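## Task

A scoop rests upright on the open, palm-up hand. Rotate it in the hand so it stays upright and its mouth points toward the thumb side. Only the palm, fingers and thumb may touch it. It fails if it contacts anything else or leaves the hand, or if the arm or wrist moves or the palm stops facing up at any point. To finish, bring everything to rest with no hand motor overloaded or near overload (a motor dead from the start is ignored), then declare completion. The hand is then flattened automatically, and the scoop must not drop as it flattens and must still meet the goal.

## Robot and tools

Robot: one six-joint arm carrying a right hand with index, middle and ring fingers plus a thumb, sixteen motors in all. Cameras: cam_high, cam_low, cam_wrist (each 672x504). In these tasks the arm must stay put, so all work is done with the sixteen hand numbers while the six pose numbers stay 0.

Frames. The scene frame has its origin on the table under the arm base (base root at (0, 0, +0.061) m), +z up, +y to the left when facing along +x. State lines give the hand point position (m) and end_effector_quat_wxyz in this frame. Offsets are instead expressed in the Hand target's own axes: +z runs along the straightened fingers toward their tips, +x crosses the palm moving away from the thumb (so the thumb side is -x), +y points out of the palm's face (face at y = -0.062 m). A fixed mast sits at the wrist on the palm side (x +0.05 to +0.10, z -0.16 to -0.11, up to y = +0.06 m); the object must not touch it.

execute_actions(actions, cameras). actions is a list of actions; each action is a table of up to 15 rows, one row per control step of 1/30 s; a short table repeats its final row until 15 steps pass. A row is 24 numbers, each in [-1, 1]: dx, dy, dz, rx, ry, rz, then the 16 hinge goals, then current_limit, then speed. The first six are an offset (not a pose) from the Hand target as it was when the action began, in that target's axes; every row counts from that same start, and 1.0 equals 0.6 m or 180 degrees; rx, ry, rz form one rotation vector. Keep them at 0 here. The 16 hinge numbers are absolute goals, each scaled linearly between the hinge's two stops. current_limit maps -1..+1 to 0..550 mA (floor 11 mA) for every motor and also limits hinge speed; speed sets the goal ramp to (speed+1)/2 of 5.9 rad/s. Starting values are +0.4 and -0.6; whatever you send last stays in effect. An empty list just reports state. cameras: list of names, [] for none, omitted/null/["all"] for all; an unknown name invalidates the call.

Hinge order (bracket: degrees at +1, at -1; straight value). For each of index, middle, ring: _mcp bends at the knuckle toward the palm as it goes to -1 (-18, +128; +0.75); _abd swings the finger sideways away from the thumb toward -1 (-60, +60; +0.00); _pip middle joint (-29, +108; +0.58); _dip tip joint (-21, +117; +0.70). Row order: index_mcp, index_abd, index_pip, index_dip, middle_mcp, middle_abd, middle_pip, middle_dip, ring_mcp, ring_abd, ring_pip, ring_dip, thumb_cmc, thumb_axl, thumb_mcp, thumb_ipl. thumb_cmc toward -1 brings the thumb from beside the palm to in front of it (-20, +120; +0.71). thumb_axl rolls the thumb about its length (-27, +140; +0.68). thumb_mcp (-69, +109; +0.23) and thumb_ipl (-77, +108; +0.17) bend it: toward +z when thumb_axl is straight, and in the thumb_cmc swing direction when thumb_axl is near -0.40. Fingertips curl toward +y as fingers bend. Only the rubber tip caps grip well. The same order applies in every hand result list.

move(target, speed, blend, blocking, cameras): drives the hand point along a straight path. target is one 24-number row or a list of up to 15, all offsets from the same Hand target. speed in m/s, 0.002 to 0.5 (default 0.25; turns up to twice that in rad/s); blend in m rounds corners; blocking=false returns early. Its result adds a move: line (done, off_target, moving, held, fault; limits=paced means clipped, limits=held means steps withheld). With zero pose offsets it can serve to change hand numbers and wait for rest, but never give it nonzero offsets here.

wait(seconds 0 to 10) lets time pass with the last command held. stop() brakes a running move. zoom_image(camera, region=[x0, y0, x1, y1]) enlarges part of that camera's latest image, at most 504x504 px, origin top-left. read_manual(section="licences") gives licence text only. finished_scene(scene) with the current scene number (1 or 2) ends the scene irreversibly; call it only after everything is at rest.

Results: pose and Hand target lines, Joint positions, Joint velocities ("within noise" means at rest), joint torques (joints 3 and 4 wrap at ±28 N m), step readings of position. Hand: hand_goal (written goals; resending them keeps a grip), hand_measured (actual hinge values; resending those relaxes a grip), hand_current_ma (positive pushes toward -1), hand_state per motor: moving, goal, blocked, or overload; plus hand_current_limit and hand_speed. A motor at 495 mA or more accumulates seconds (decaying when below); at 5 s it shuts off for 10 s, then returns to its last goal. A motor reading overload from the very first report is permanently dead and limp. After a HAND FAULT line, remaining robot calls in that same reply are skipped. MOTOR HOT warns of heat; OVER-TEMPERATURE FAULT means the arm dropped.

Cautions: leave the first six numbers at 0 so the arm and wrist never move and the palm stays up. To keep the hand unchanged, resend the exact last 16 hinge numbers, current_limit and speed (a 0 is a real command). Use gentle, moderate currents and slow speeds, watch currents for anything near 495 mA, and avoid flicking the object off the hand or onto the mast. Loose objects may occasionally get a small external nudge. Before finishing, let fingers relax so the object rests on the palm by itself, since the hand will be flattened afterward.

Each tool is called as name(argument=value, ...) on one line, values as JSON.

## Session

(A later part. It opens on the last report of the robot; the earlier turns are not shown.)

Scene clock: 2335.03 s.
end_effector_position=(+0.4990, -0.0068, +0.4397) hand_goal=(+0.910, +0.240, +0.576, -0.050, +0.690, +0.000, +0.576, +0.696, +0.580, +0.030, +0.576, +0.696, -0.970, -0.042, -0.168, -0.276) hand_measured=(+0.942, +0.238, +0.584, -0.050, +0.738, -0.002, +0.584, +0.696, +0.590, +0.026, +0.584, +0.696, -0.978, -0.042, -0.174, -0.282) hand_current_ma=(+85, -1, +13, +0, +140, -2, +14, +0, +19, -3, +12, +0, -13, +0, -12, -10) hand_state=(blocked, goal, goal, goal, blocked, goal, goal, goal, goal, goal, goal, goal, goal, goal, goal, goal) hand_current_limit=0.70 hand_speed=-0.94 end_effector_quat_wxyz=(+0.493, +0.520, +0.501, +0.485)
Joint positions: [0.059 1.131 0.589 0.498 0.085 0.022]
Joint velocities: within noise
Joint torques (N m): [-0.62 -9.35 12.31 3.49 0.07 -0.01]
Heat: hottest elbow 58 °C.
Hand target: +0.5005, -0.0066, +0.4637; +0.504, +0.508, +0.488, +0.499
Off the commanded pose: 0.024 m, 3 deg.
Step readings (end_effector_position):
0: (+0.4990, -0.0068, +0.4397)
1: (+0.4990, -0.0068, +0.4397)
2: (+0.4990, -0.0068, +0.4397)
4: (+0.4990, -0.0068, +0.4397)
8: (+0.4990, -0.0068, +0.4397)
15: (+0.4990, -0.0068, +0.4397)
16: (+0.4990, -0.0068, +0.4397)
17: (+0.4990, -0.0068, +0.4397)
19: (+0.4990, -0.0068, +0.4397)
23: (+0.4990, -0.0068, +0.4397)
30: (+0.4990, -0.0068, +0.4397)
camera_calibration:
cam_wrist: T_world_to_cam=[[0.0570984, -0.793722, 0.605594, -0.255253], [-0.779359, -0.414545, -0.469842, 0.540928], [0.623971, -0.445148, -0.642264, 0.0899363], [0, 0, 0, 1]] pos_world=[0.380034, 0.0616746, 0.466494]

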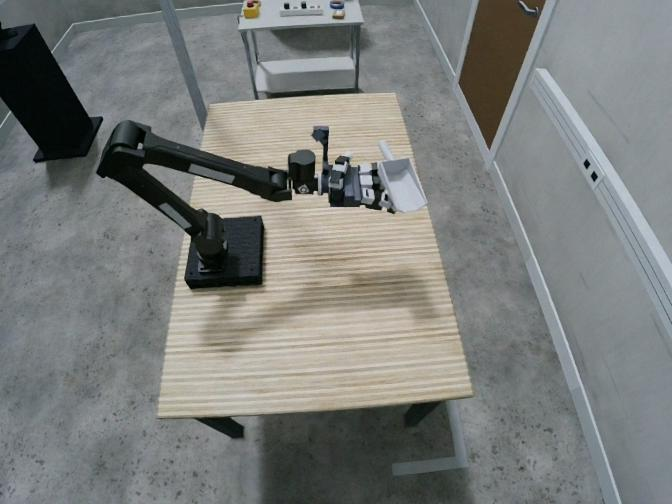

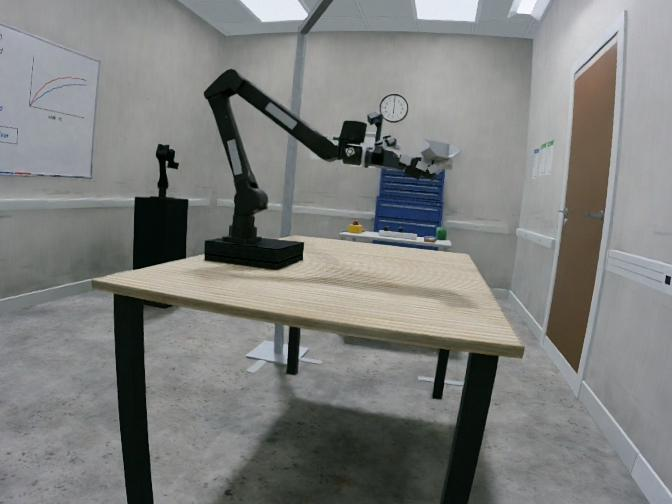

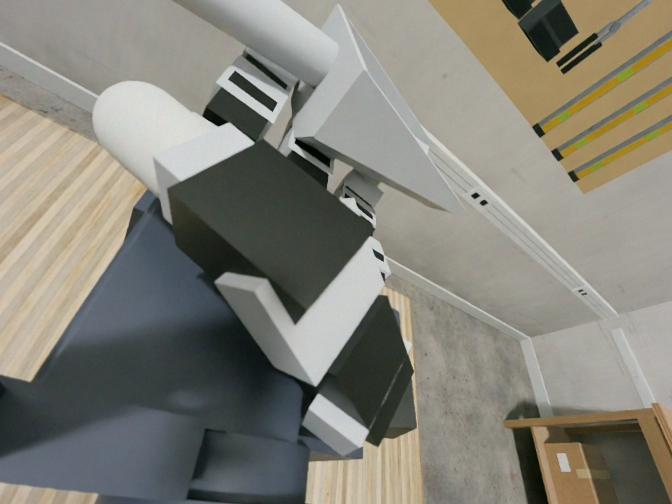

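execute_actions(actions=[])

zoom_image(camera="cam_high", region=[360, 130, 450, 210])

zoom_image(camera="cam_low", region=[400, 120, 490, 195])

zoom_image(camera="cam_wrist", region=[180, 0, 480, 220])

Scene clock: 2361.27 s.
end_effector_position=(+0.4990, -0.0068, +0.4397) hand_goal=(+0.910, +0.240, +0.576, -0.050, +0.690, +0.000, +0.576, +0.696, +0.580, +0.030, +0.576, +0.696, -0.970, -0.042, -0.168, -0.276) hand_measured=(+0.942, +0.238, +0.584, -0.050, +0.738, -0.002, +0.584, +0.696, +0.590, +0.026, +0.584, +0.696, -0.978, -0.042, -0.174, -0.282) hand_current_ma=(+85, -1, +13, +0, +140, -2, +14, +0, +19, -3, +12, +0, -13, +0, -12, -10) hand_state=(blocked, goal, goal, goal, blocked, goal, goal, goal, goal, goal, goal, goal, goal, goal, goal, goal) hand_current_limit=0.70 hand_speed=-0.94 end_effector_quat_wxyz=(+0.493, +0.520, +0.501, +0.485)
Joint positions: [0.059 1.131 0.589 0.498 0.085 0.022]
Joint velocities: within noise
Joint torques (N m): [-0.73 -9.23 12.29 3.49 0.08 -0.01]
Heat: hottest elbow 58 °C.
Hand target: +0.5005, -0.0066, +0.4637; +0.504, +0.508, +0.488, +0.499
Off the commanded pose: 0.024 m, 3 deg.
camera_calibration:
cam_wrist: T_world_to_cam=[[0.0570984, -0.793722, 0.605594, -0.255253], [-0.779359, -0.414545, -0.469842, 0.540928], [0.623971, -0.445148, -0.642264, 0.0899363], [0, 0, 0, 1]] pos_world=[0.380034, 0.0616746, 0.466494]

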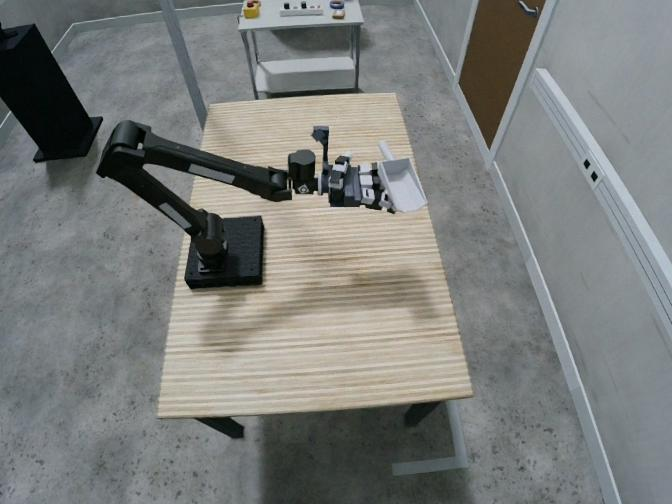

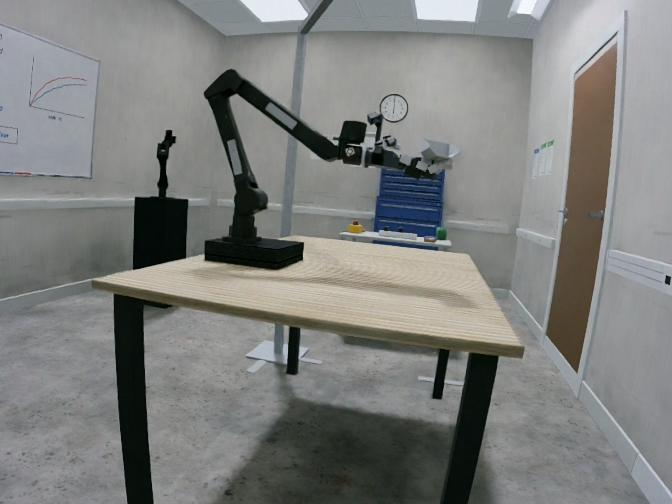

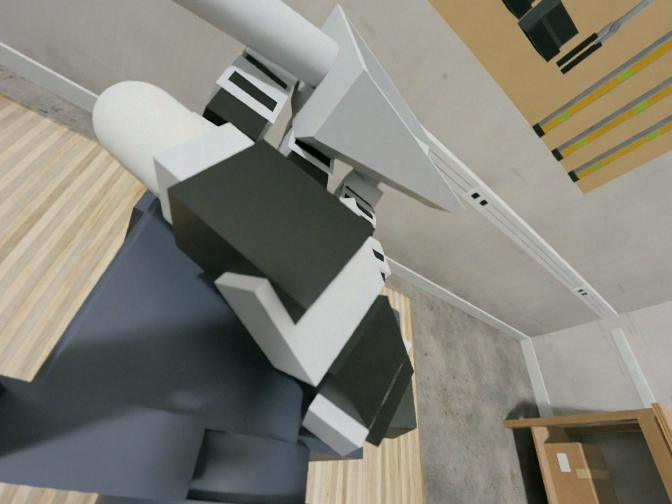

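Scaled by 5.600 from the camera's 672x504 image, which has a finer 960x720 frame.

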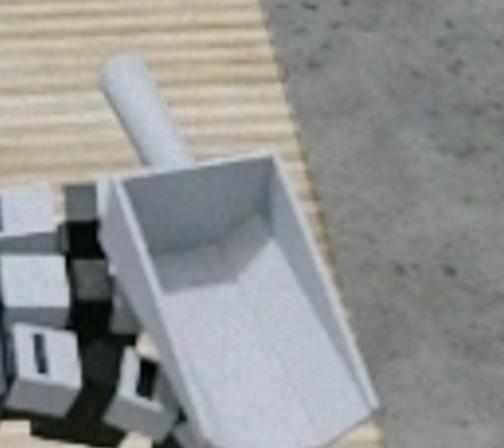

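Scaled by 5.600 from the camera's 672x504 image, which has a finer 960x720 frame.

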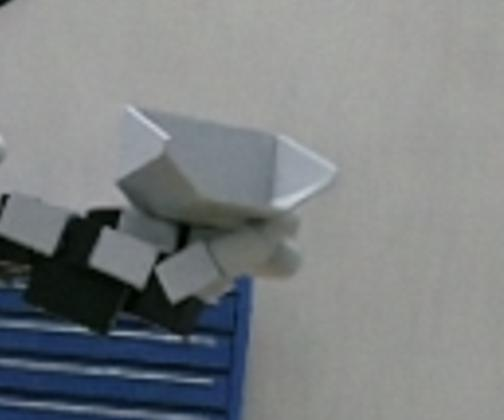

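Scaled by 1.680 from the camera's 672x504 image, which has a finer 960x720 frame.

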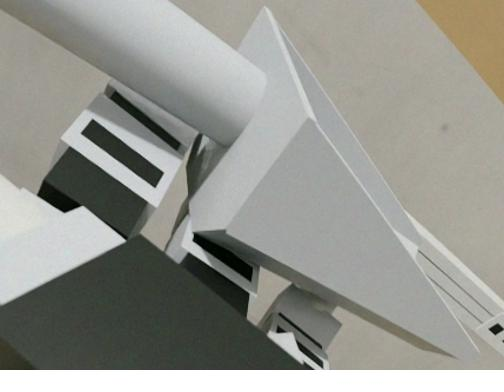

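execute_actions(actions=[[[0,0,0,0,0,0,0.91,0.24,0.576,-0.05,0.69,0,0.576,0.696,0.54,0.03,0.576,0.696,-0.971,-0.042,-0.169,-0.276,0.7,-0.94]],[[0,0,0,0,0,0,0.91,0.24,0.576,-0.05,0.69,0,0.576,0.696,0.52,0.03,0.576,0.696,-0.971,-0.042,-0.169,-0.276,0.7,-0.94]],[[0,0,0,0,0,0,0.91,0.24,0.576,-0.05,0.69,0,0.576,0.696,0.50,0.03,0.576,0.696,-0.971,-0.042,-0.169,-0.276,0.7,-0.94]]], cameras=["cam_high","cam_low","cam_wrist"])

zoom_image(camera="cam_low", region=[400, 120, 490, 195])

Scene clock: 2412.53 s.
end_effector_position=(+0.4990, -0.0068, +0.4397) hand_goal=(+0.910, +0.240, +0.576, -0.050, +0.690, +0.000, +0.576, +0.696, +0.500, +0.030, +0.576, +0.696, -0.970, -0.042, -0.168, -0.276) hand_measured=(+0.942, +0.238, +0.584, -0.050, +0.738, -0.002, +0.584, +0.696, +0.528, +0.026, +0.584, +0.696, -0.978, -0.042, -0.174, -0.282) hand_current_ma=(+85, -1, +13, +0, +140, -2, +14, +0, +72, -3, +12, +0, -13, +0, -12, -10) hand_state=(blocked, goal, goal, goal, blocked, goal, goal, goal, blocked, goal, goal, goal, goal, goal, goal, goal) hand_current_limit=0.70 hand_speed=-0.94 end_effector_quat_wxyz=(+0.493, +0.520, +0.501, +0.485)
Joint positions: [0.059 1.131 0.589 0.498 0.085 0.022]
Joint velocities: within noise
Joint torques (N m): [-0.5 -9 12.25 3.47 0.08 -0.01]
Heat: hottest elbow 58 °C.
Hand target: +0.5005, -0.0066, +0.4637; +0.504, +0.508, +0.488, +0.499
Off the commanded pose: 0.024 m, 3 deg.
Step readings (end_effector_position):
0: (+0.4990, -0.0068, +0.4397)
1: (+0.4990, -0.0068, +0.4397)
2: (+0.4990, -0.0068, +0.4397)
4: (+0.4990, -0.0068, +0.4397)
8: (+0.4990, -0.0068, +0.4397)
15: (+0.4990, -0.0068, +0.4397)
16: (+0.4990, -0.0068, +0.4397)
17: (+0.4990, -0.0068, +0.4397)
19: (+0.4990, -0.0068, +0.4397)
23: (+0.4990, -0.0068, +0.4397)
30: (+0.4990, -0.0068, +0.4397)
31: (+0.4990, -0.0068, +0.4397)
32: (+0.4990, -0.0068, +0.4397)
34: (+0.4990, -0.0068, +0.4397)
38: (+0.4990, -0.0068, +0.4397)
45: (+0.4990, -0.0068, +0.4397)
camera_calibration:
cam_wrist: T_world_to_cam=[[0.0570984, -0.793722, 0.605594, -0.255253], [-0.779359, -0.414545, -0.469842, 0.540928], [0.623971, -0.445148, -0.642264, 0.0899363], [0, 0, 0, 1]] pos_world=[0.380034, 0.0616746, 0.466494]

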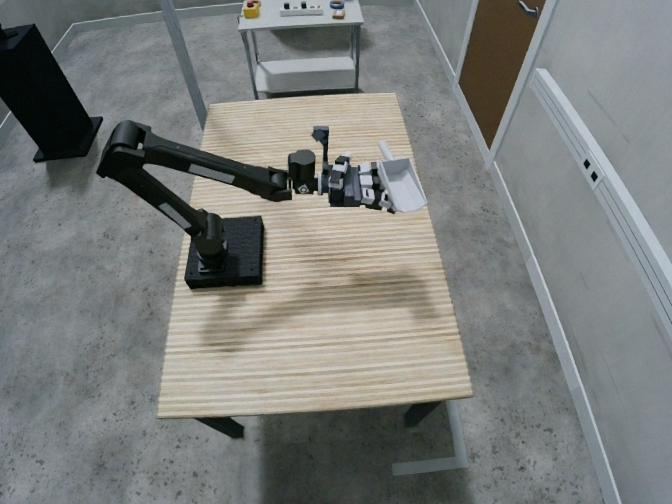

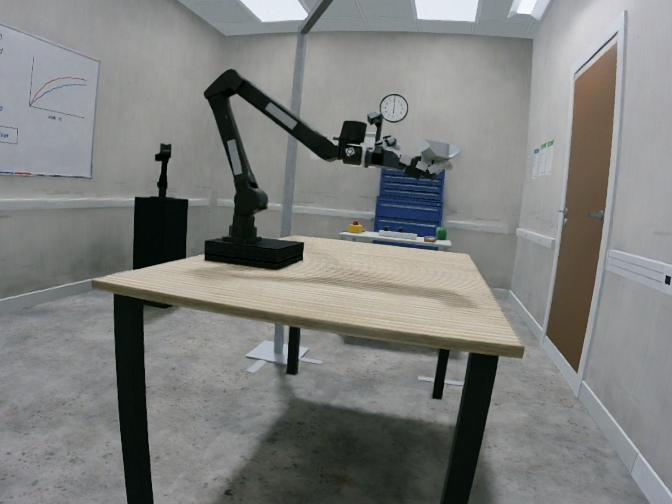

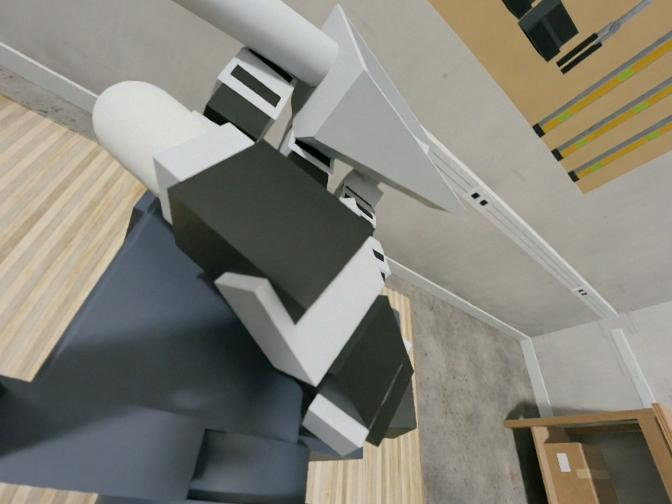

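Scaled by 5.600 from the camera's 672x504 image, which has a finer 960x720 frame.

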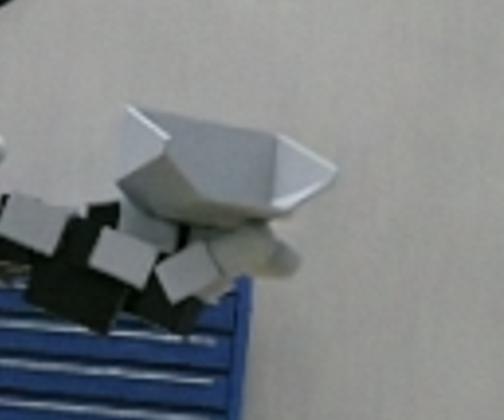

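execute_actions(actions=[[[0,0,0,0,0,0,0.91,0.24,0.576,-0.05,0.69,0,0.576,0.696,0.48,0.03,0.576,0.696,-0.971,-0.042,-0.169,-0.276,0.7,-0.95]],[[0,0,0,0,0,0,0.91,0.24,0.576,-0.05,0.69,0,0.576,0.696,0.47,0.03,0.576,0.696,-0.971,-0.042,-0.169,-0.276,0.7,-0.95]]], cameras=["cam_low"])

zoom_image(camera="cam_low", region=[400, 120, 490, 195])

Scene clock: 2431.57 s.
end_effector_position=(+0.4990, -0.0068, +0.4397) hand_goal=(+0.910, +0.240, +0.576, -0.050, +0.690, +0.000, +0.576, +0.696, +0.470, +0.030, +0.576, +0.696, -0.970, -0.042, -0.168, -0.276) hand_measured=(+0.942, +0.238, +0.584, -0.050, +0.738, -0.002, +0.584, +0.696, +0.514, +0.028, +0.584, +0.696, -0.978, -0.042, -0.174, -0.282) hand_current_ma=(+85, -1, +13, +0, +140, -2, +14, +0, +128, -2, +12, +0, -13, +0, -12, -10) hand_state=(blocked, goal, goal, goal, blocked, goal, goal, goal, blocked, goal, goal, goal, goal, goal, goal, goal) hand_current_limit=0.70 hand_speed=-0.95 end_effector_quat_wxyz=(+0.493, +0.520, +0.501, +0.485)
Joint positions: [0.059 1.131 0.589 0.498 0.085 0.022]
Joint velocities: within noise
Joint torques (N m): [-0.62 -9.17 12.37 3.48 0.07 -0.02]
Heat: hottest elbow 58 °C.
Hand target: +0.5005, -0.0066, +0.4637; +0.504, +0.508, +0.488, +0.499
Off the commanded pose: 0.024 m, 3 deg.
Step readings (end_effector_position):
0: (+0.4990, -0.0068, +0.4397)
1: (+0.4990, -0.0068, +0.4397)
2: (+0.4990, -0.0068, +0.4397)
4: (+0.4990, -0.0068, +0.4397)
8: (+0.4990, -0.0068, +0.4397)
15: (+0.4990, -0.0068, +0.4397)
16: (+0.4990, -0.0068, +0.4397)
17: (+0.4990, -0.0068, +0.4397)
19: (+0.4990, -0.0068, +0.4397)
23: (+0.4990, -0.0068, +0.4397)
30: (+0.4990, -0.0068, +0.4397)
Images, in order (width x height): cam_low 672x504.

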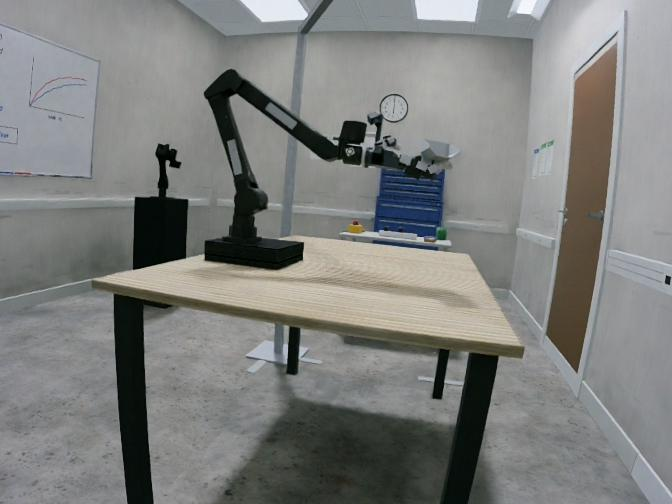

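Scaled by 5.600 from the camera's 672x504 image, which has a finer 960x720 frame.

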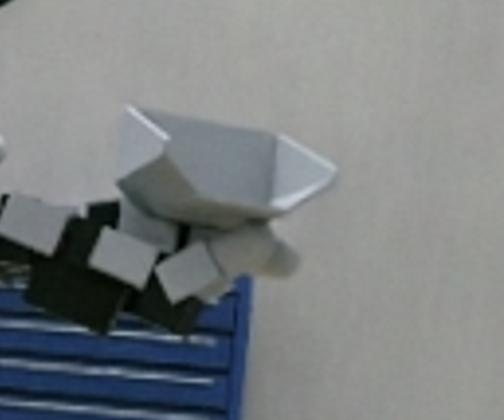

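execute_actions(actions=[[[0,0,0,0,0,0,0.91,0.24,0.576,-0.05,0.71,0,0.576,0.696,0.46,0.03,0.576,0.696,-0.971,-0.042,-0.169,-0.276,0.7,-0.95]],[[0,0,0,0,0,0,0.91,0.24,0.576,-0.05,0.73,0,0.576,0.696,0.46,0.03,0.576,0.696,-0.971,-0.042,-0.169,-0.276,0.7,-0.95]],[[0,0,0,0,0,0,0.91,0.24,0.576,-0.05,0.745,0,0.576,0.696,0.46,0.03,0.576,0.696,-0.971,-0.042,-0.169,-0.276,0.7,-0.95]]], cameras=["cam_low", "cam_high"])

zoom_image(camera="cam_low", region=[400, 120, 490, 195])

zoom_image(camera="cam_high", region=[360, 130, 450, 210])

Scene clock: 2444.27 s.
end_effector_position=(+0.4990, -0.0068, +0.4397) hand_goal=(+0.910, +0.240, +0.576, -0.050, +0.746, +0.000, +0.576, +0.696, +0.460, +0.030, +0.576, +0.696, -0.970, -0.042, -0.168, -0.276) hand_measured=(+0.942, +0.238, +0.584, -0.050, +0.760, -0.002, +0.584, +0.696, +0.512, +0.028, +0.584, +0.696, -0.978, -0.042, -0.174, -0.282) hand_current_ma=(+85, -1, +13, +0, +26, -2, +13, +0, +159, -1, +12, +0, -13, +0, -12, -10) hand_state=(blocked, goal, goal, goal, goal, goal, goal, goal, blocked, goal, goal, goal, goal, goal, goal, goal) hand_current_limit=0.70 hand_speed=-0.95 end_effector_quat_wxyz=(+0.493, +0.520, +0.501, +0.485)
Joint positions: [0.059 1.131 0.589 0.498 0.085 0.022]
Joint velocities: within noise
Joint torques (N m): [-0.56 -9.29 12.27 3.45 0.07 -0.01]
Heat: hottest elbow 58 °C.
Hand target: +0.5005, -0.0066, +0.4637; +0.504, +0.508, +0.488, +0.499
Off the commanded pose: 0.024 m, 3 deg.
Step readings (end_effector_position):
0: (+0.4990, -0.0068, +0.4397)
1: (+0.4990, -0.0068, +0.4397)
2: (+0.4990, -0.0068, +0.4397)
4: (+0.4990, -0.0068, +0.4397)
8: (+0.4990, -0.0068, +0.4397)
15: (+0.4990, -0.0068, +0.4397)
16: (+0.4990, -0.0068, +0.4397)
17: (+0.4990, -0.0068, +0.4397)
19: (+0.4990, -0.0068, +0.4397)
23: (+0.4990, -0.0068, +0.4397)
30: (+0.4990, -0.0068, +0.4397)
31: (+0.4990, -0.0068, +0.4397)
32: (+0.4990, -0.0068, +0.4397)
34: (+0.4990, -0.0068, +0.4397)
38: (+0.4990, -0.0068, +0.4397)
45: (+0.4990, -0.0068, +0.4397)
Images, in order (width x height): cam_high 672x504, cam_low 672x504.

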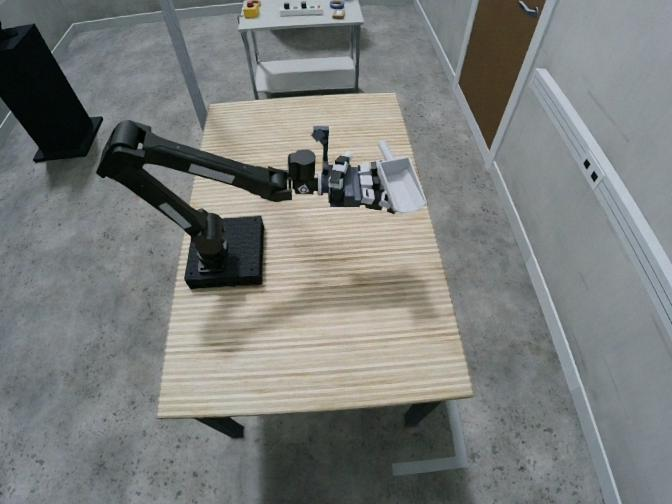

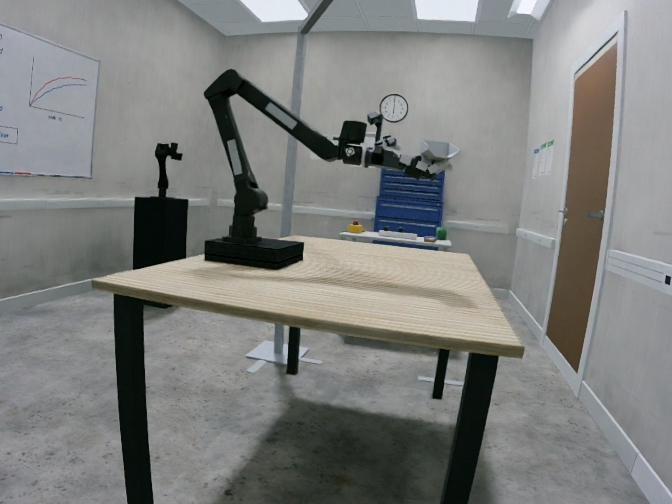

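Scaled by 5.600 from the camera's 672x504 image, which has a finer 960x720 frame.

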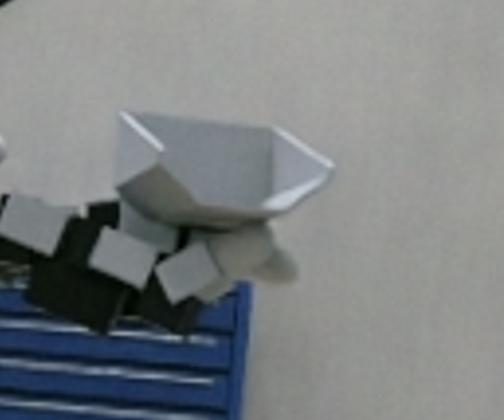

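Scaled by 5.600 from the camera's 672x504 image, which has a finer 960x720 frame.

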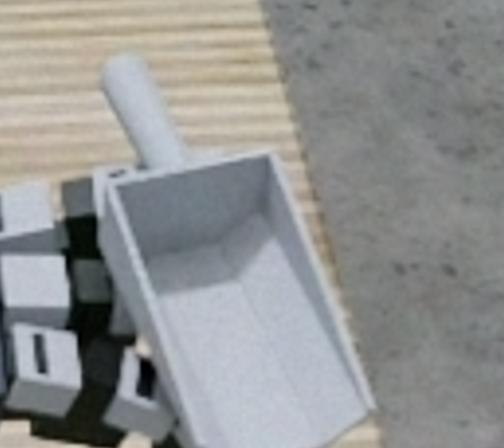

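execute_actions(actions=[[[0,0,0,0,0,0,0.91,0.24,0.576,-0.05,0.765,0,0.576,0.696,0.46,0.03,0.576,0.696,-0.971,-0.042,-0.169,-0.276,0.7,-0.95]],[[0,0,0,0,0,0,0.91,0.20,0.576,-0.05,0.765,0,0.576,0.696,0.46,-0.01,0.576,0.696,-0.971,-0.042,-0.169,-0.276,0.7,-0.95]],[[0,0,0,0,0,0,0.91,0.16,0.576,-0.05,0.765,0,0.576,0.696,0.46,-0.05,0.576,0.696,-0.971,-0.042,-0.169,-0.276,0.7,-0.95]]], cameras=["cam_low", "cam_high", "cam_wrist"])

zoom_image(camera="cam_low", region=[400, 120, 490, 195])

zoom_image(camera="cam_high", region=[360, 130, 450, 210])

zoom_image(camera="cam_wrist", region=[180, 0, 480, 220])

Scene clock: 2464.27 s.
end_effector_position=(+0.4990, -0.0068, +0.4397) hand_goal=(+0.910, +0.160, +0.576, -0.050, +0.766, +0.000, +0.576, +0.696, +0.460, -0.050, +0.576, +0.696, -0.970, -0.042, -0.168, -0.276) hand_measured=(+0.942, +0.170, +0.584, -0.048, +0.780, -0.002, +0.584, +0.696, +0.512, -0.048, +0.584, +0.696, -0.978, -0.042, -0.174, -0.282) hand_current_ma=(+85, +13, +13, +1, +27, -2, +13, +0, +155, +3, +12, +0, -13, +0, -12, -10) hand_state=(blocked, goal, goal, goal, goal, goal, goal, goal, blocked, goal, goal, goal, goal, goal, goal, goal) hand_current_limit=0.70 hand_speed=-0.95 end_effector_quat_wxyz=(+0.493, +0.520, +0.501, +0.485)
Joint positions: [0.059 1.131 0.589 0.498 0.085 0.022]
Joint velocities: within noise
Joint torques (N m): [-0.62 -9.11 12.26 3.44 0.08 -0.01]
Heat: hottest elbow 58 °C.
Hand target: +0.5005, -0.0066, +0.4637; +0.504, +0.508, +0.488, +0.499
Off the commanded pose: 0.024 m, 3 deg.
Step readings (end_effector_position):
0: (+0.4990, -0.0068, +0.4397)
1: (+0.4990, -0.0068, +0.4397)
2: (+0.4990, -0.0068, +0.4397)
4: (+0.4990, -0.0068, +0.4397)
8: (+0.4990, -0.0068, +0.4397)
15: (+0.4990, -0.0068, +0.4397)
16: (+0.4990, -0.0068, +0.4397)
17: (+0.4990, -0.0068, +0.4397)
19: (+0.4990, -0.0068, +0.4397)
23: (+0.4990, -0.0068, +0.4397)
30: (+0.4990, -0.0068, +0.4397)
31: (+0.4990, -0.0068, +0.4397)
32: (+0.4990, -0.0068, +0.4397)
34: (+0.4990, -0.0068, +0.4397)
38: (+0.4990, -0.0068, +0.4397)
45: (+0.4990, -0.0068, +0.4397)
camera_calibration:
cam_wrist: T_world_to_cam=[[0.0570984, -0.793722, 0.605594, -0.255253], [-0.779359, -0.414545, -0.469842, 0.540928], [0.623971, -0.445148, -0.642264, 0.0899363], [0, 0, 0, 1]] pos_world=[0.380034, 0.0616746, 0.466494]

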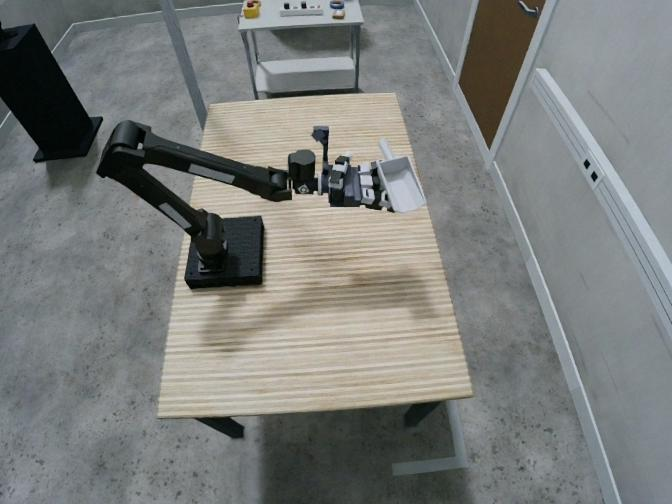

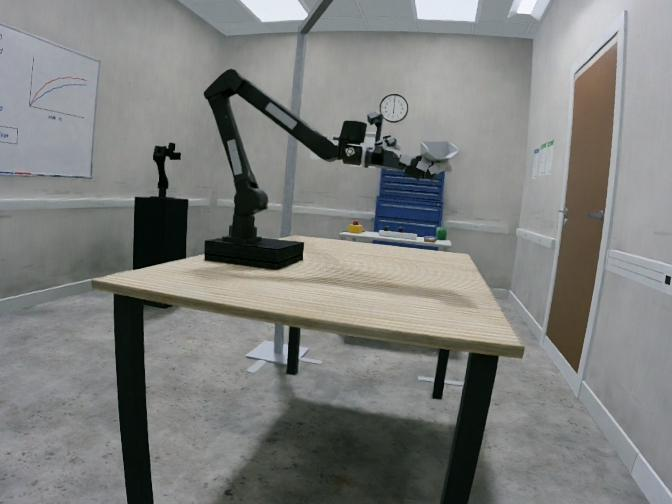

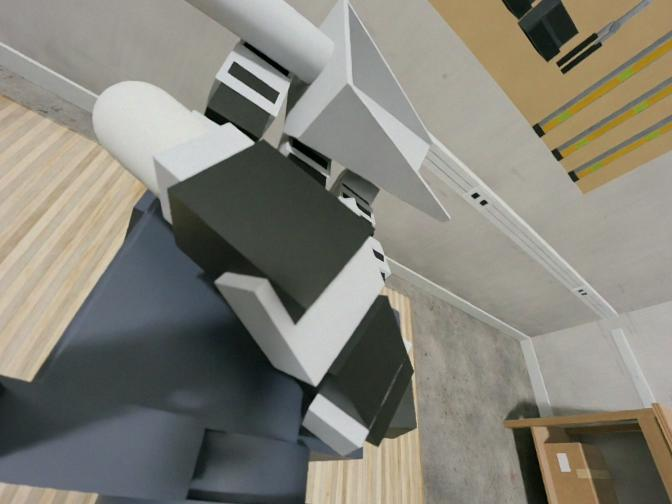

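Scaled by 5.600 from the camera's 672x504 image, which has a finer 960x720 frame.

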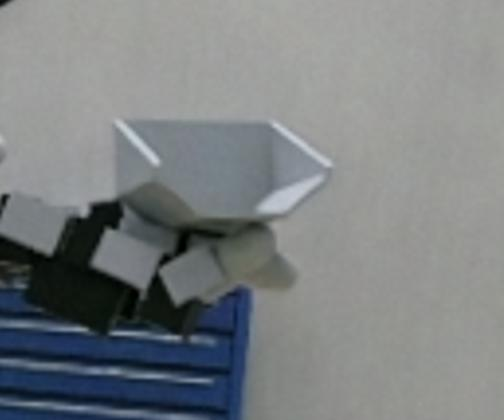

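Scaled by 5.600 from the camera's 672x504 image, which has a finer 960x720 frame.

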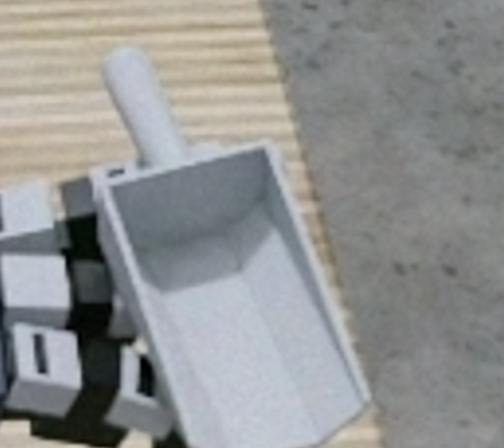

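Scaled by 1.680 from the camera's 672x504 image, which has a finer 960x720 frame.

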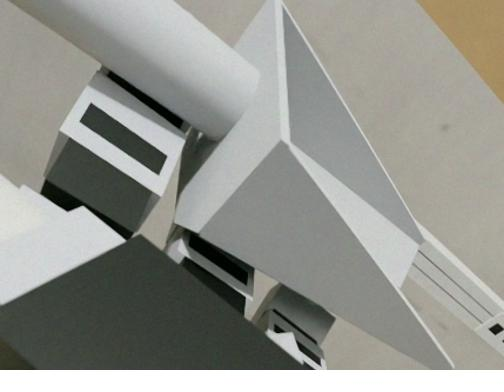

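execute_actions(actions=[[[0,0,0,0,0,0,0.91,0.16,0.576,-0.05,0.745,0,0.576,0.696,0.46,-0.05,0.576,0.696,-0.971,-0.042,-0.169,-0.276,0.7,-0.95]],[[0,0,0,0,0,0,0.91,0.12,0.576,-0.05,0.745,0,0.576,0.696,0.46,-0.09,0.576,0.696,-0.971,-0.042,-0.169,-0.276,0.7,-0.95]],[[0,0,0,0,0,0,0.91,0.08,0.576,-0.05,0.745,0,0.576,0.696,0.46,-0.13,0.576,0.696,-0.971,-0.042,-0.169,-0.276,0.7,-0.95]]], cameras=["cam_low", "cam_high", "cam_wrist"])

zoom_image(camera="cam_low", region=[400, 120, 490, 195])

zoom_image(camera="cam_high", region=[360, 130, 450, 210])

zoom_image(camera="cam_wrist", region=[180, 0, 480, 220])

Scene clock: 2494.17 s.
end_effector_position=(+0.4990, -0.0068, +0.4397) hand_goal=(+0.910, +0.080, +0.576, -0.050, +0.746, +0.000, +0.576, +0.696, +0.460, -0.130, +0.576, +0.696, -0.970, -0.042, -0.168, -0.276) hand_measured=(+0.942, +0.090, +0.584, -0.048, +0.780, -0.002, +0.584, +0.696, +0.512, -0.128, +0.584, +0.696, -0.978, -0.042, -0.174, -0.282) hand_current_ma=(+85, +13, +13, +1, +89, -2, +13, +0, +155, +3, +12, +0, -13, +0, -12, -10) hand_state=(blocked, goal, goal, goal, blocked, goal, goal, goal, blocked, goal, goal, goal, goal, goal, goal, goal) hand_current_limit=0.70 hand_speed=-0.95 end_effector_quat_wxyz=(+0.493, +0.520, +0.501, +0.485)
Joint positions: [0.059 1.131 0.589 0.498 0.085 0.022]
Joint velocities: within noise
Joint torques (N m): [-0.62 -9.17 12.26 3.44 0.08 -0.01]
Heat: hottest elbow 58 °C.
Hand target: +0.5005, -0.0066, +0.4637; +0.504, +0.508, +0.488, +0.499
Off the commanded pose: 0.024 m, 3 deg.
Step readings (end_effector_position):
0: (+0.4990, -0.0068, +0.4397)
1: (+0.4990, -0.0068, +0.4397)
2: (+0.4990, -0.0068, +0.4397)
4: (+0.4990, -0.0068, +0.4397)
8: (+0.4990, -0.0068, +0.4397)
15: (+0.4990, -0.0068, +0.4397)
16: (+0.4990, -0.0068, +0.4397)
17: (+0.4990, -0.0068, +0.4397)
19: (+0.4990, -0.0068, +0.4397)
23: (+0.4990, -0.0068, +0.4397)
30: (+0.4990, -0.0068, +0.4397)
31: (+0.4990, -0.0068, +0.4397)
32: (+0.4990, -0.0068, +0.4397)
34: (+0.4990, -0.0068, +0.4397)
38: (+0.4990, -0.0068, +0.4397)
45: (+0.4990, -0.0068, +0.4397)
camera_calibration:
cam_wrist: T_world_to_cam=[[0.0570984, -0.793722, 0.605594, -0.255253], [-0.779359, -0.414545, -0.469842, 0.540928], [0.623971, -0.445148, -0.642264, 0.0899363], [0, 0, 0, 1]] pos_world=[0.380034, 0.0616746, 0.466494]

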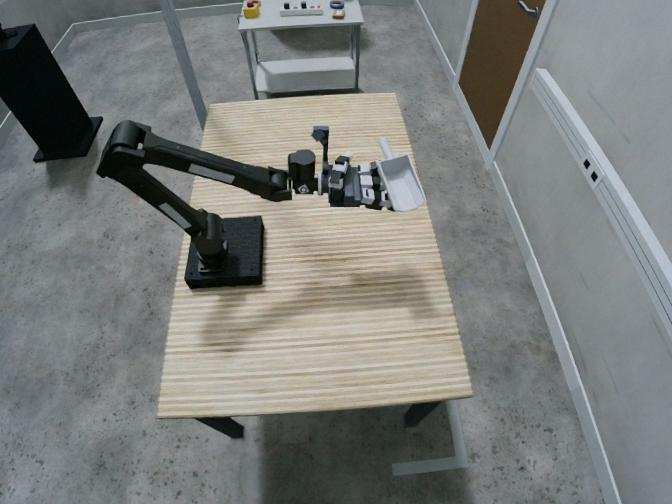

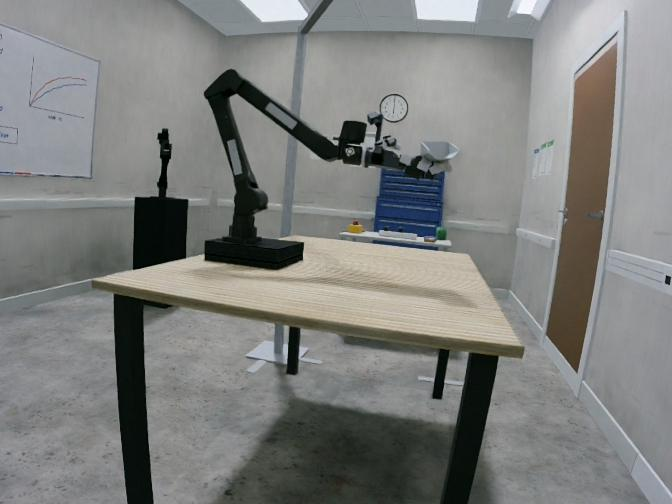

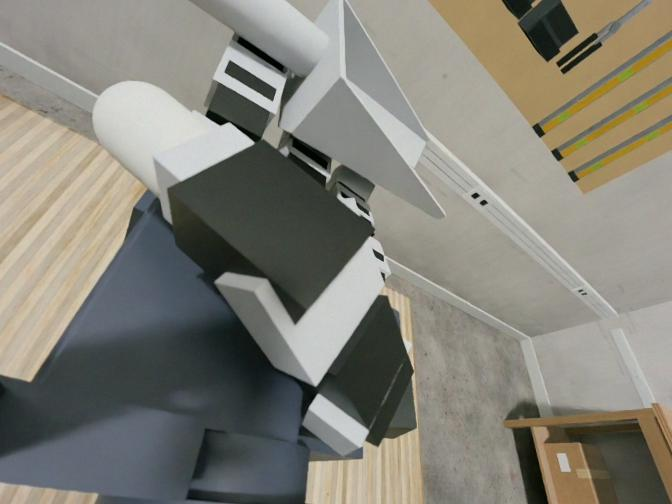

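Scaled by 5.600 from the camera's 672x504 image, which has a finer 960x720 frame.

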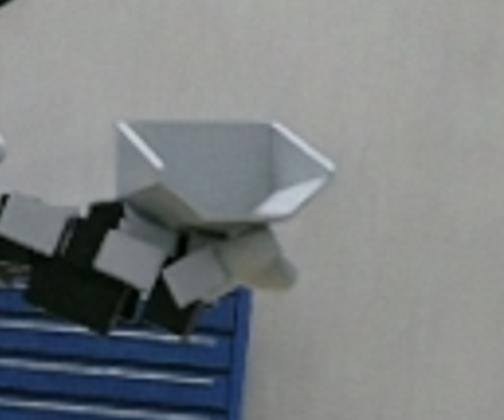

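Scaled by 5.600 from the camera's 672x504 image, which has a finer 960x720 frame.

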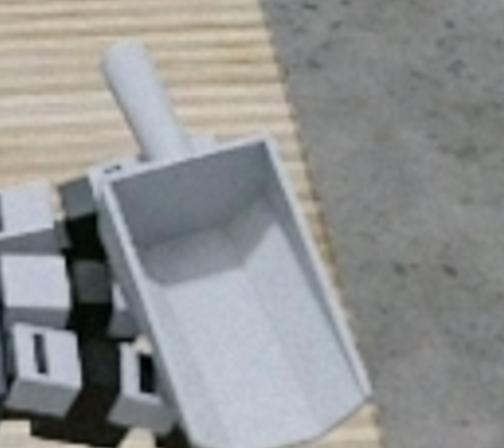

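Scaled by 1.680 from the camera's 672x504 image, which has a finer 960x720 frame.

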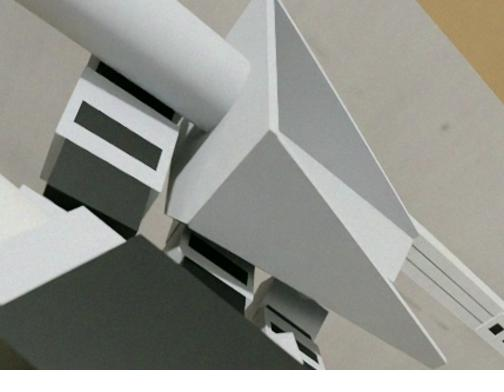

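execute_actions(actions=[[[0,0,0,0,0,0,0.91,0.04,0.576,-0.05,0.735,0,0.576,0.696,0.46,-0.17,0.576,0.696,-0.971,-0.042,-0.169,-0.276,0.7,-0.95]],[[0,0,0,0,0,0,0.91,0.0,0.576,-0.05,0.735,0,0.576,0.696,0.46,-0.21,0.576,0.696,-0.971,-0.042,-0.169,-0.276,0.7,-0.95]]], cameras=["cam_low", "cam_high", "cam_wrist"])

zoom_image(camera="cam_low", region=[400, 120, 490, 195])

zoom_image(camera="cam_high", region=[360, 130, 450, 210])

zoom_image(camera="cam_wrist", region=[180, 0, 480, 220])

Scene clock: 2507.33 s.
end_effector_position=(+0.4990, -0.0068, +0.4397) hand_goal=(+0.910, +0.000, +0.576, -0.050, +0.736, +0.000, +0.576, +0.696, +0.460, -0.210, +0.576, +0.696, -0.970, -0.042, -0.168, -0.276) hand_measured=(+0.942, +0.010, +0.584, -0.048, +0.772, -0.002, +0.584, +0.696, +0.512, -0.208, +0.584, +0.696, -0.978, -0.042, -0.174, -0.282) hand_current_ma=(+85, +14, +13, +1, +97, -2, +13, +0, +155, +2, +12, +0, -13, +0, -12, -10) hand_state=(blocked, goal, goal, goal, blocked, goal, goal, goal, blocked, goal, goal, goal, goal, goal, goal, goal) hand_current_limit=0.70 hand_speed=-0.95 end_effector_quat_wxyz=(+0.493, +0.520, +0.501, +0.485)
Joint positions: [0.059 1.131 0.589 0.498 0.085 0.022]
Joint velocities: within noise
Joint torques (N m): [-0.67 -9.11 12.27 3.41 0.09 0.01]
Heat: hottest elbow 58 °C.
Hand target: +0.5005, -0.0066, +0.4637; +0.504, +0.508, +0.488, +0.499
Off the commanded pose: 0.024 m, 3 deg.
Step readings (end_effector_position):
0: (+0.4990, -0.0068, +0.4397)
1: (+0.4990, -0.0068, +0.4397)
2: (+0.4990, -0.0068, +0.4397)
4: (+0.4990, -0.0068, +0.4397)
8: (+0.4990, -0.0068, +0.4397)
15: (+0.4990, -0.0068, +0.4397)
16: (+0.4990, -0.0068, +0.4397)
17: (+0.4990, -0.0068, +0.4397)
19: (+0.4990, -0.0068, +0.4397)
23: (+0.4990, -0.0068, +0.4397)
30: (+0.4990, -0.0068, +0.4397)
camera_calibration:
cam_wrist: T_world_to_cam=[[0.0570984, -0.793722, 0.605594, -0.255253], [-0.779359, -0.414545, -0.469842, 0.540928], [0.623971, -0.445148, -0.642264, 0.0899363], [0, 0, 0, 1]] pos_world=[0.380034, 0.0616746, 0.466494]

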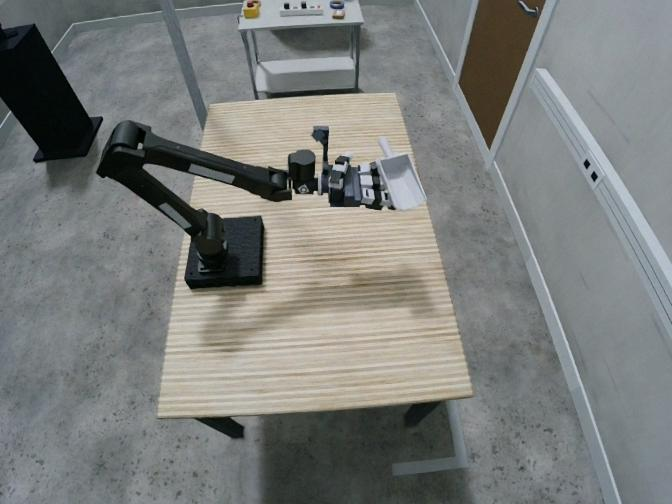

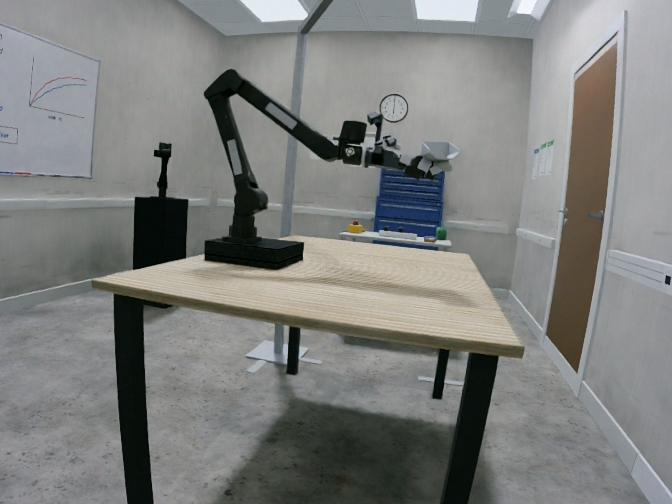

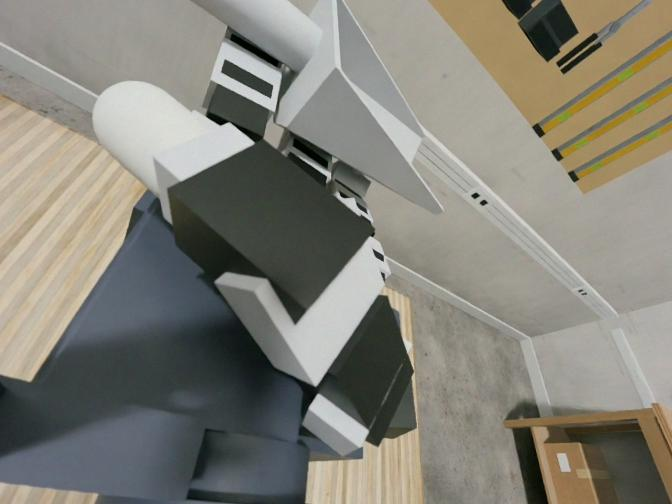

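Scaled by 5.600 from the camera's 672x504 image, which has a finer 960x720 frame.

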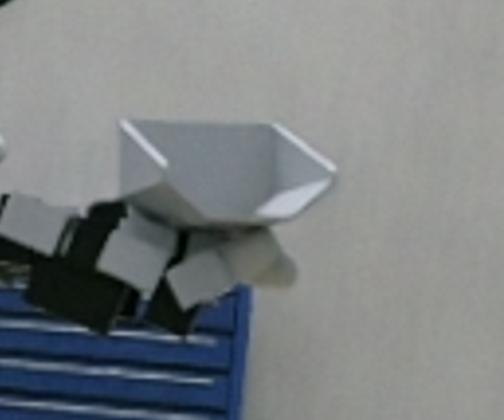

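Scaled by 5.600 from the camera's 672x504 image, which has a finer 960x720 frame.

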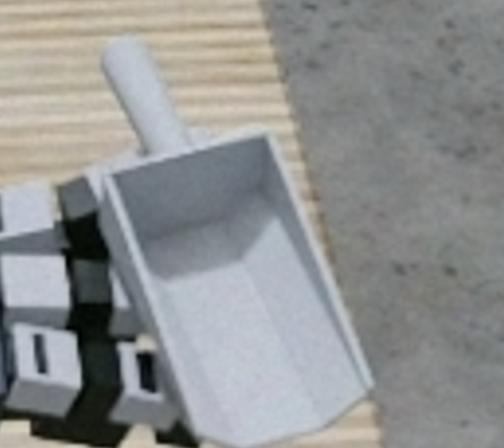

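Scaled by 1.680 from the camera's 672x504 image, which has a finer 960x720 frame.

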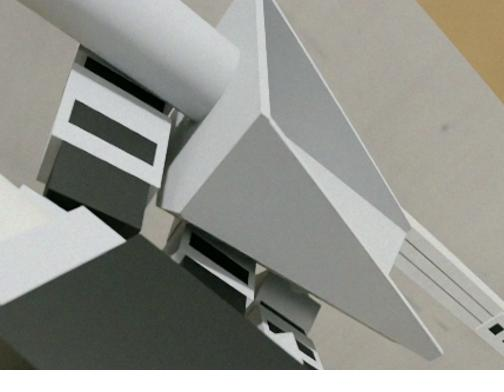

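execute_actions(actions=[[[0,0,0,0,0,0,0.91,0.0,0.576,-0.05,0.715,0,0.576,0.696,0.46,-0.21,0.576,0.696,-0.971,-0.042,-0.169,-0.276,0.7,-0.95]],[[0,0,0,0,0,0,0.91,0.0,0.576,-0.05,0.70,0,0.576,0.696,0.46,-0.21,0.576,0.696,-0.971,-0.042,-0.169,-0.276,0.7,-0.95]]], cameras=["cam_low", "cam_high"])

zoom_image(camera="cam_low", region=[400, 120, 490, 195])

zoom_image(camera="cam_high", region=[360, 130, 450, 210])

Scene clock: 2524.00 s.
end_effector_position=(+0.4990, -0.0068, +0.4397) hand_goal=(+0.910, +0.000, +0.576, -0.050, +0.700, +0.000, +0.576, +0.696, +0.460, -0.210, +0.576, +0.696, -0.970, -0.042, -0.168, -0.276) hand_measured=(+0.942, +0.008, +0.584, -0.048, +0.738, -0.002, +0.584, +0.696, +0.510, -0.210, +0.584, +0.696, -0.978, -0.042, -0.174, -0.282) hand_current_ma=(+85, +10, +13, +1, +106, -2, +13, +0, +150, +0, +12, +0, -13, +0, -12, -10) hand_state=(blocked, goal, goal, goal, blocked, goal, goal, goal, blocked, goal, goal, goal, goal, goal, goal, goal) hand_current_limit=0.70 hand_speed=-0.95 end_effector_quat_wxyz=(+0.493, +0.520, +0.501, +0.485)
Joint positions: [0.059 1.131 0.589 0.498 0.085 0.022]
Joint velocities: within noise
Joint torques (N m): [-0.85 -9.11 12.25 3.48 0.09 0.01]
Heat: hottest elbow 58 °C.
Hand target: +0.5005, -0.0066, +0.4637; +0.504, +0.508, +0.488, +0.499
Off the commanded pose: 0.024 m, 3 deg.
Step readings (end_effector_position):
0: (+0.4990, -0.0068, +0.4397)
1: (+0.4990, -0.0068, +0.4397)
2: (+0.4990, -0.0068, +0.4397)
4: (+0.4990, -0.0068, +0.4397)
8: (+0.4990, -0.0068, +0.4397)
15: (+0.4990, -0.0068, +0.4397)
16: (+0.4990, -0.0068, +0.4397)
17: (+0.4990, -0.0068, +0.4397)
19: (+0.4990, -0.0068, +0.4397)
23: (+0.4990, -0.0068, +0.4397)
30: (+0.4990, -0.0068, +0.4397)
Images, in order (width x height): cam_high 672x504, cam_low 672x504.

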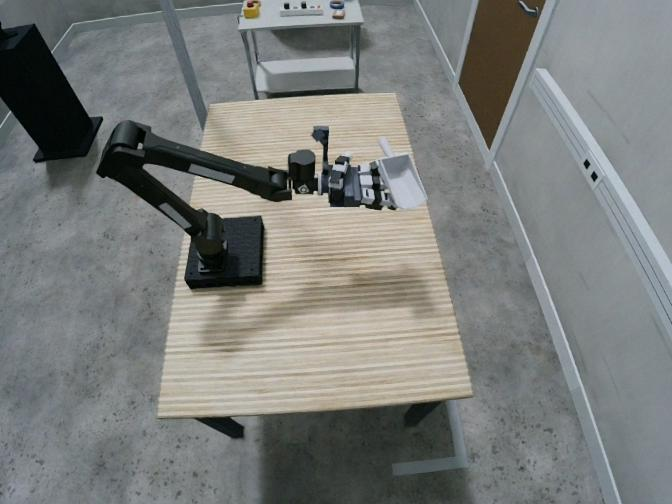

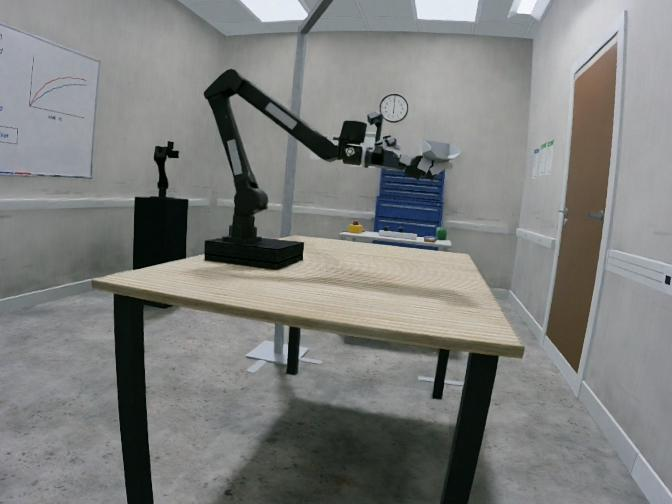

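Scaled by 5.600 from the camera's 672x504 image, which has a finer 960x720 frame.

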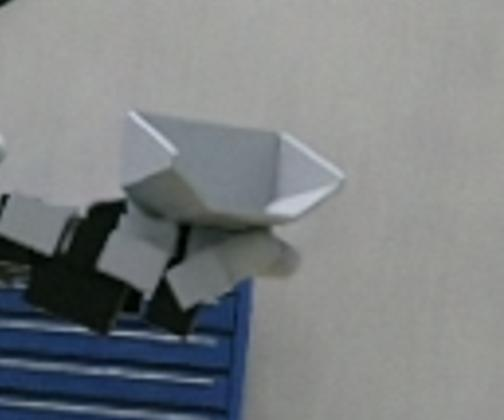

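Scaled by 5.600 from the camera's 672x504 image, which has a finer 960x720 frame.

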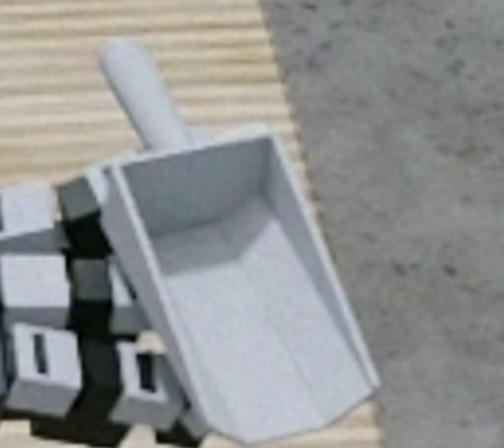

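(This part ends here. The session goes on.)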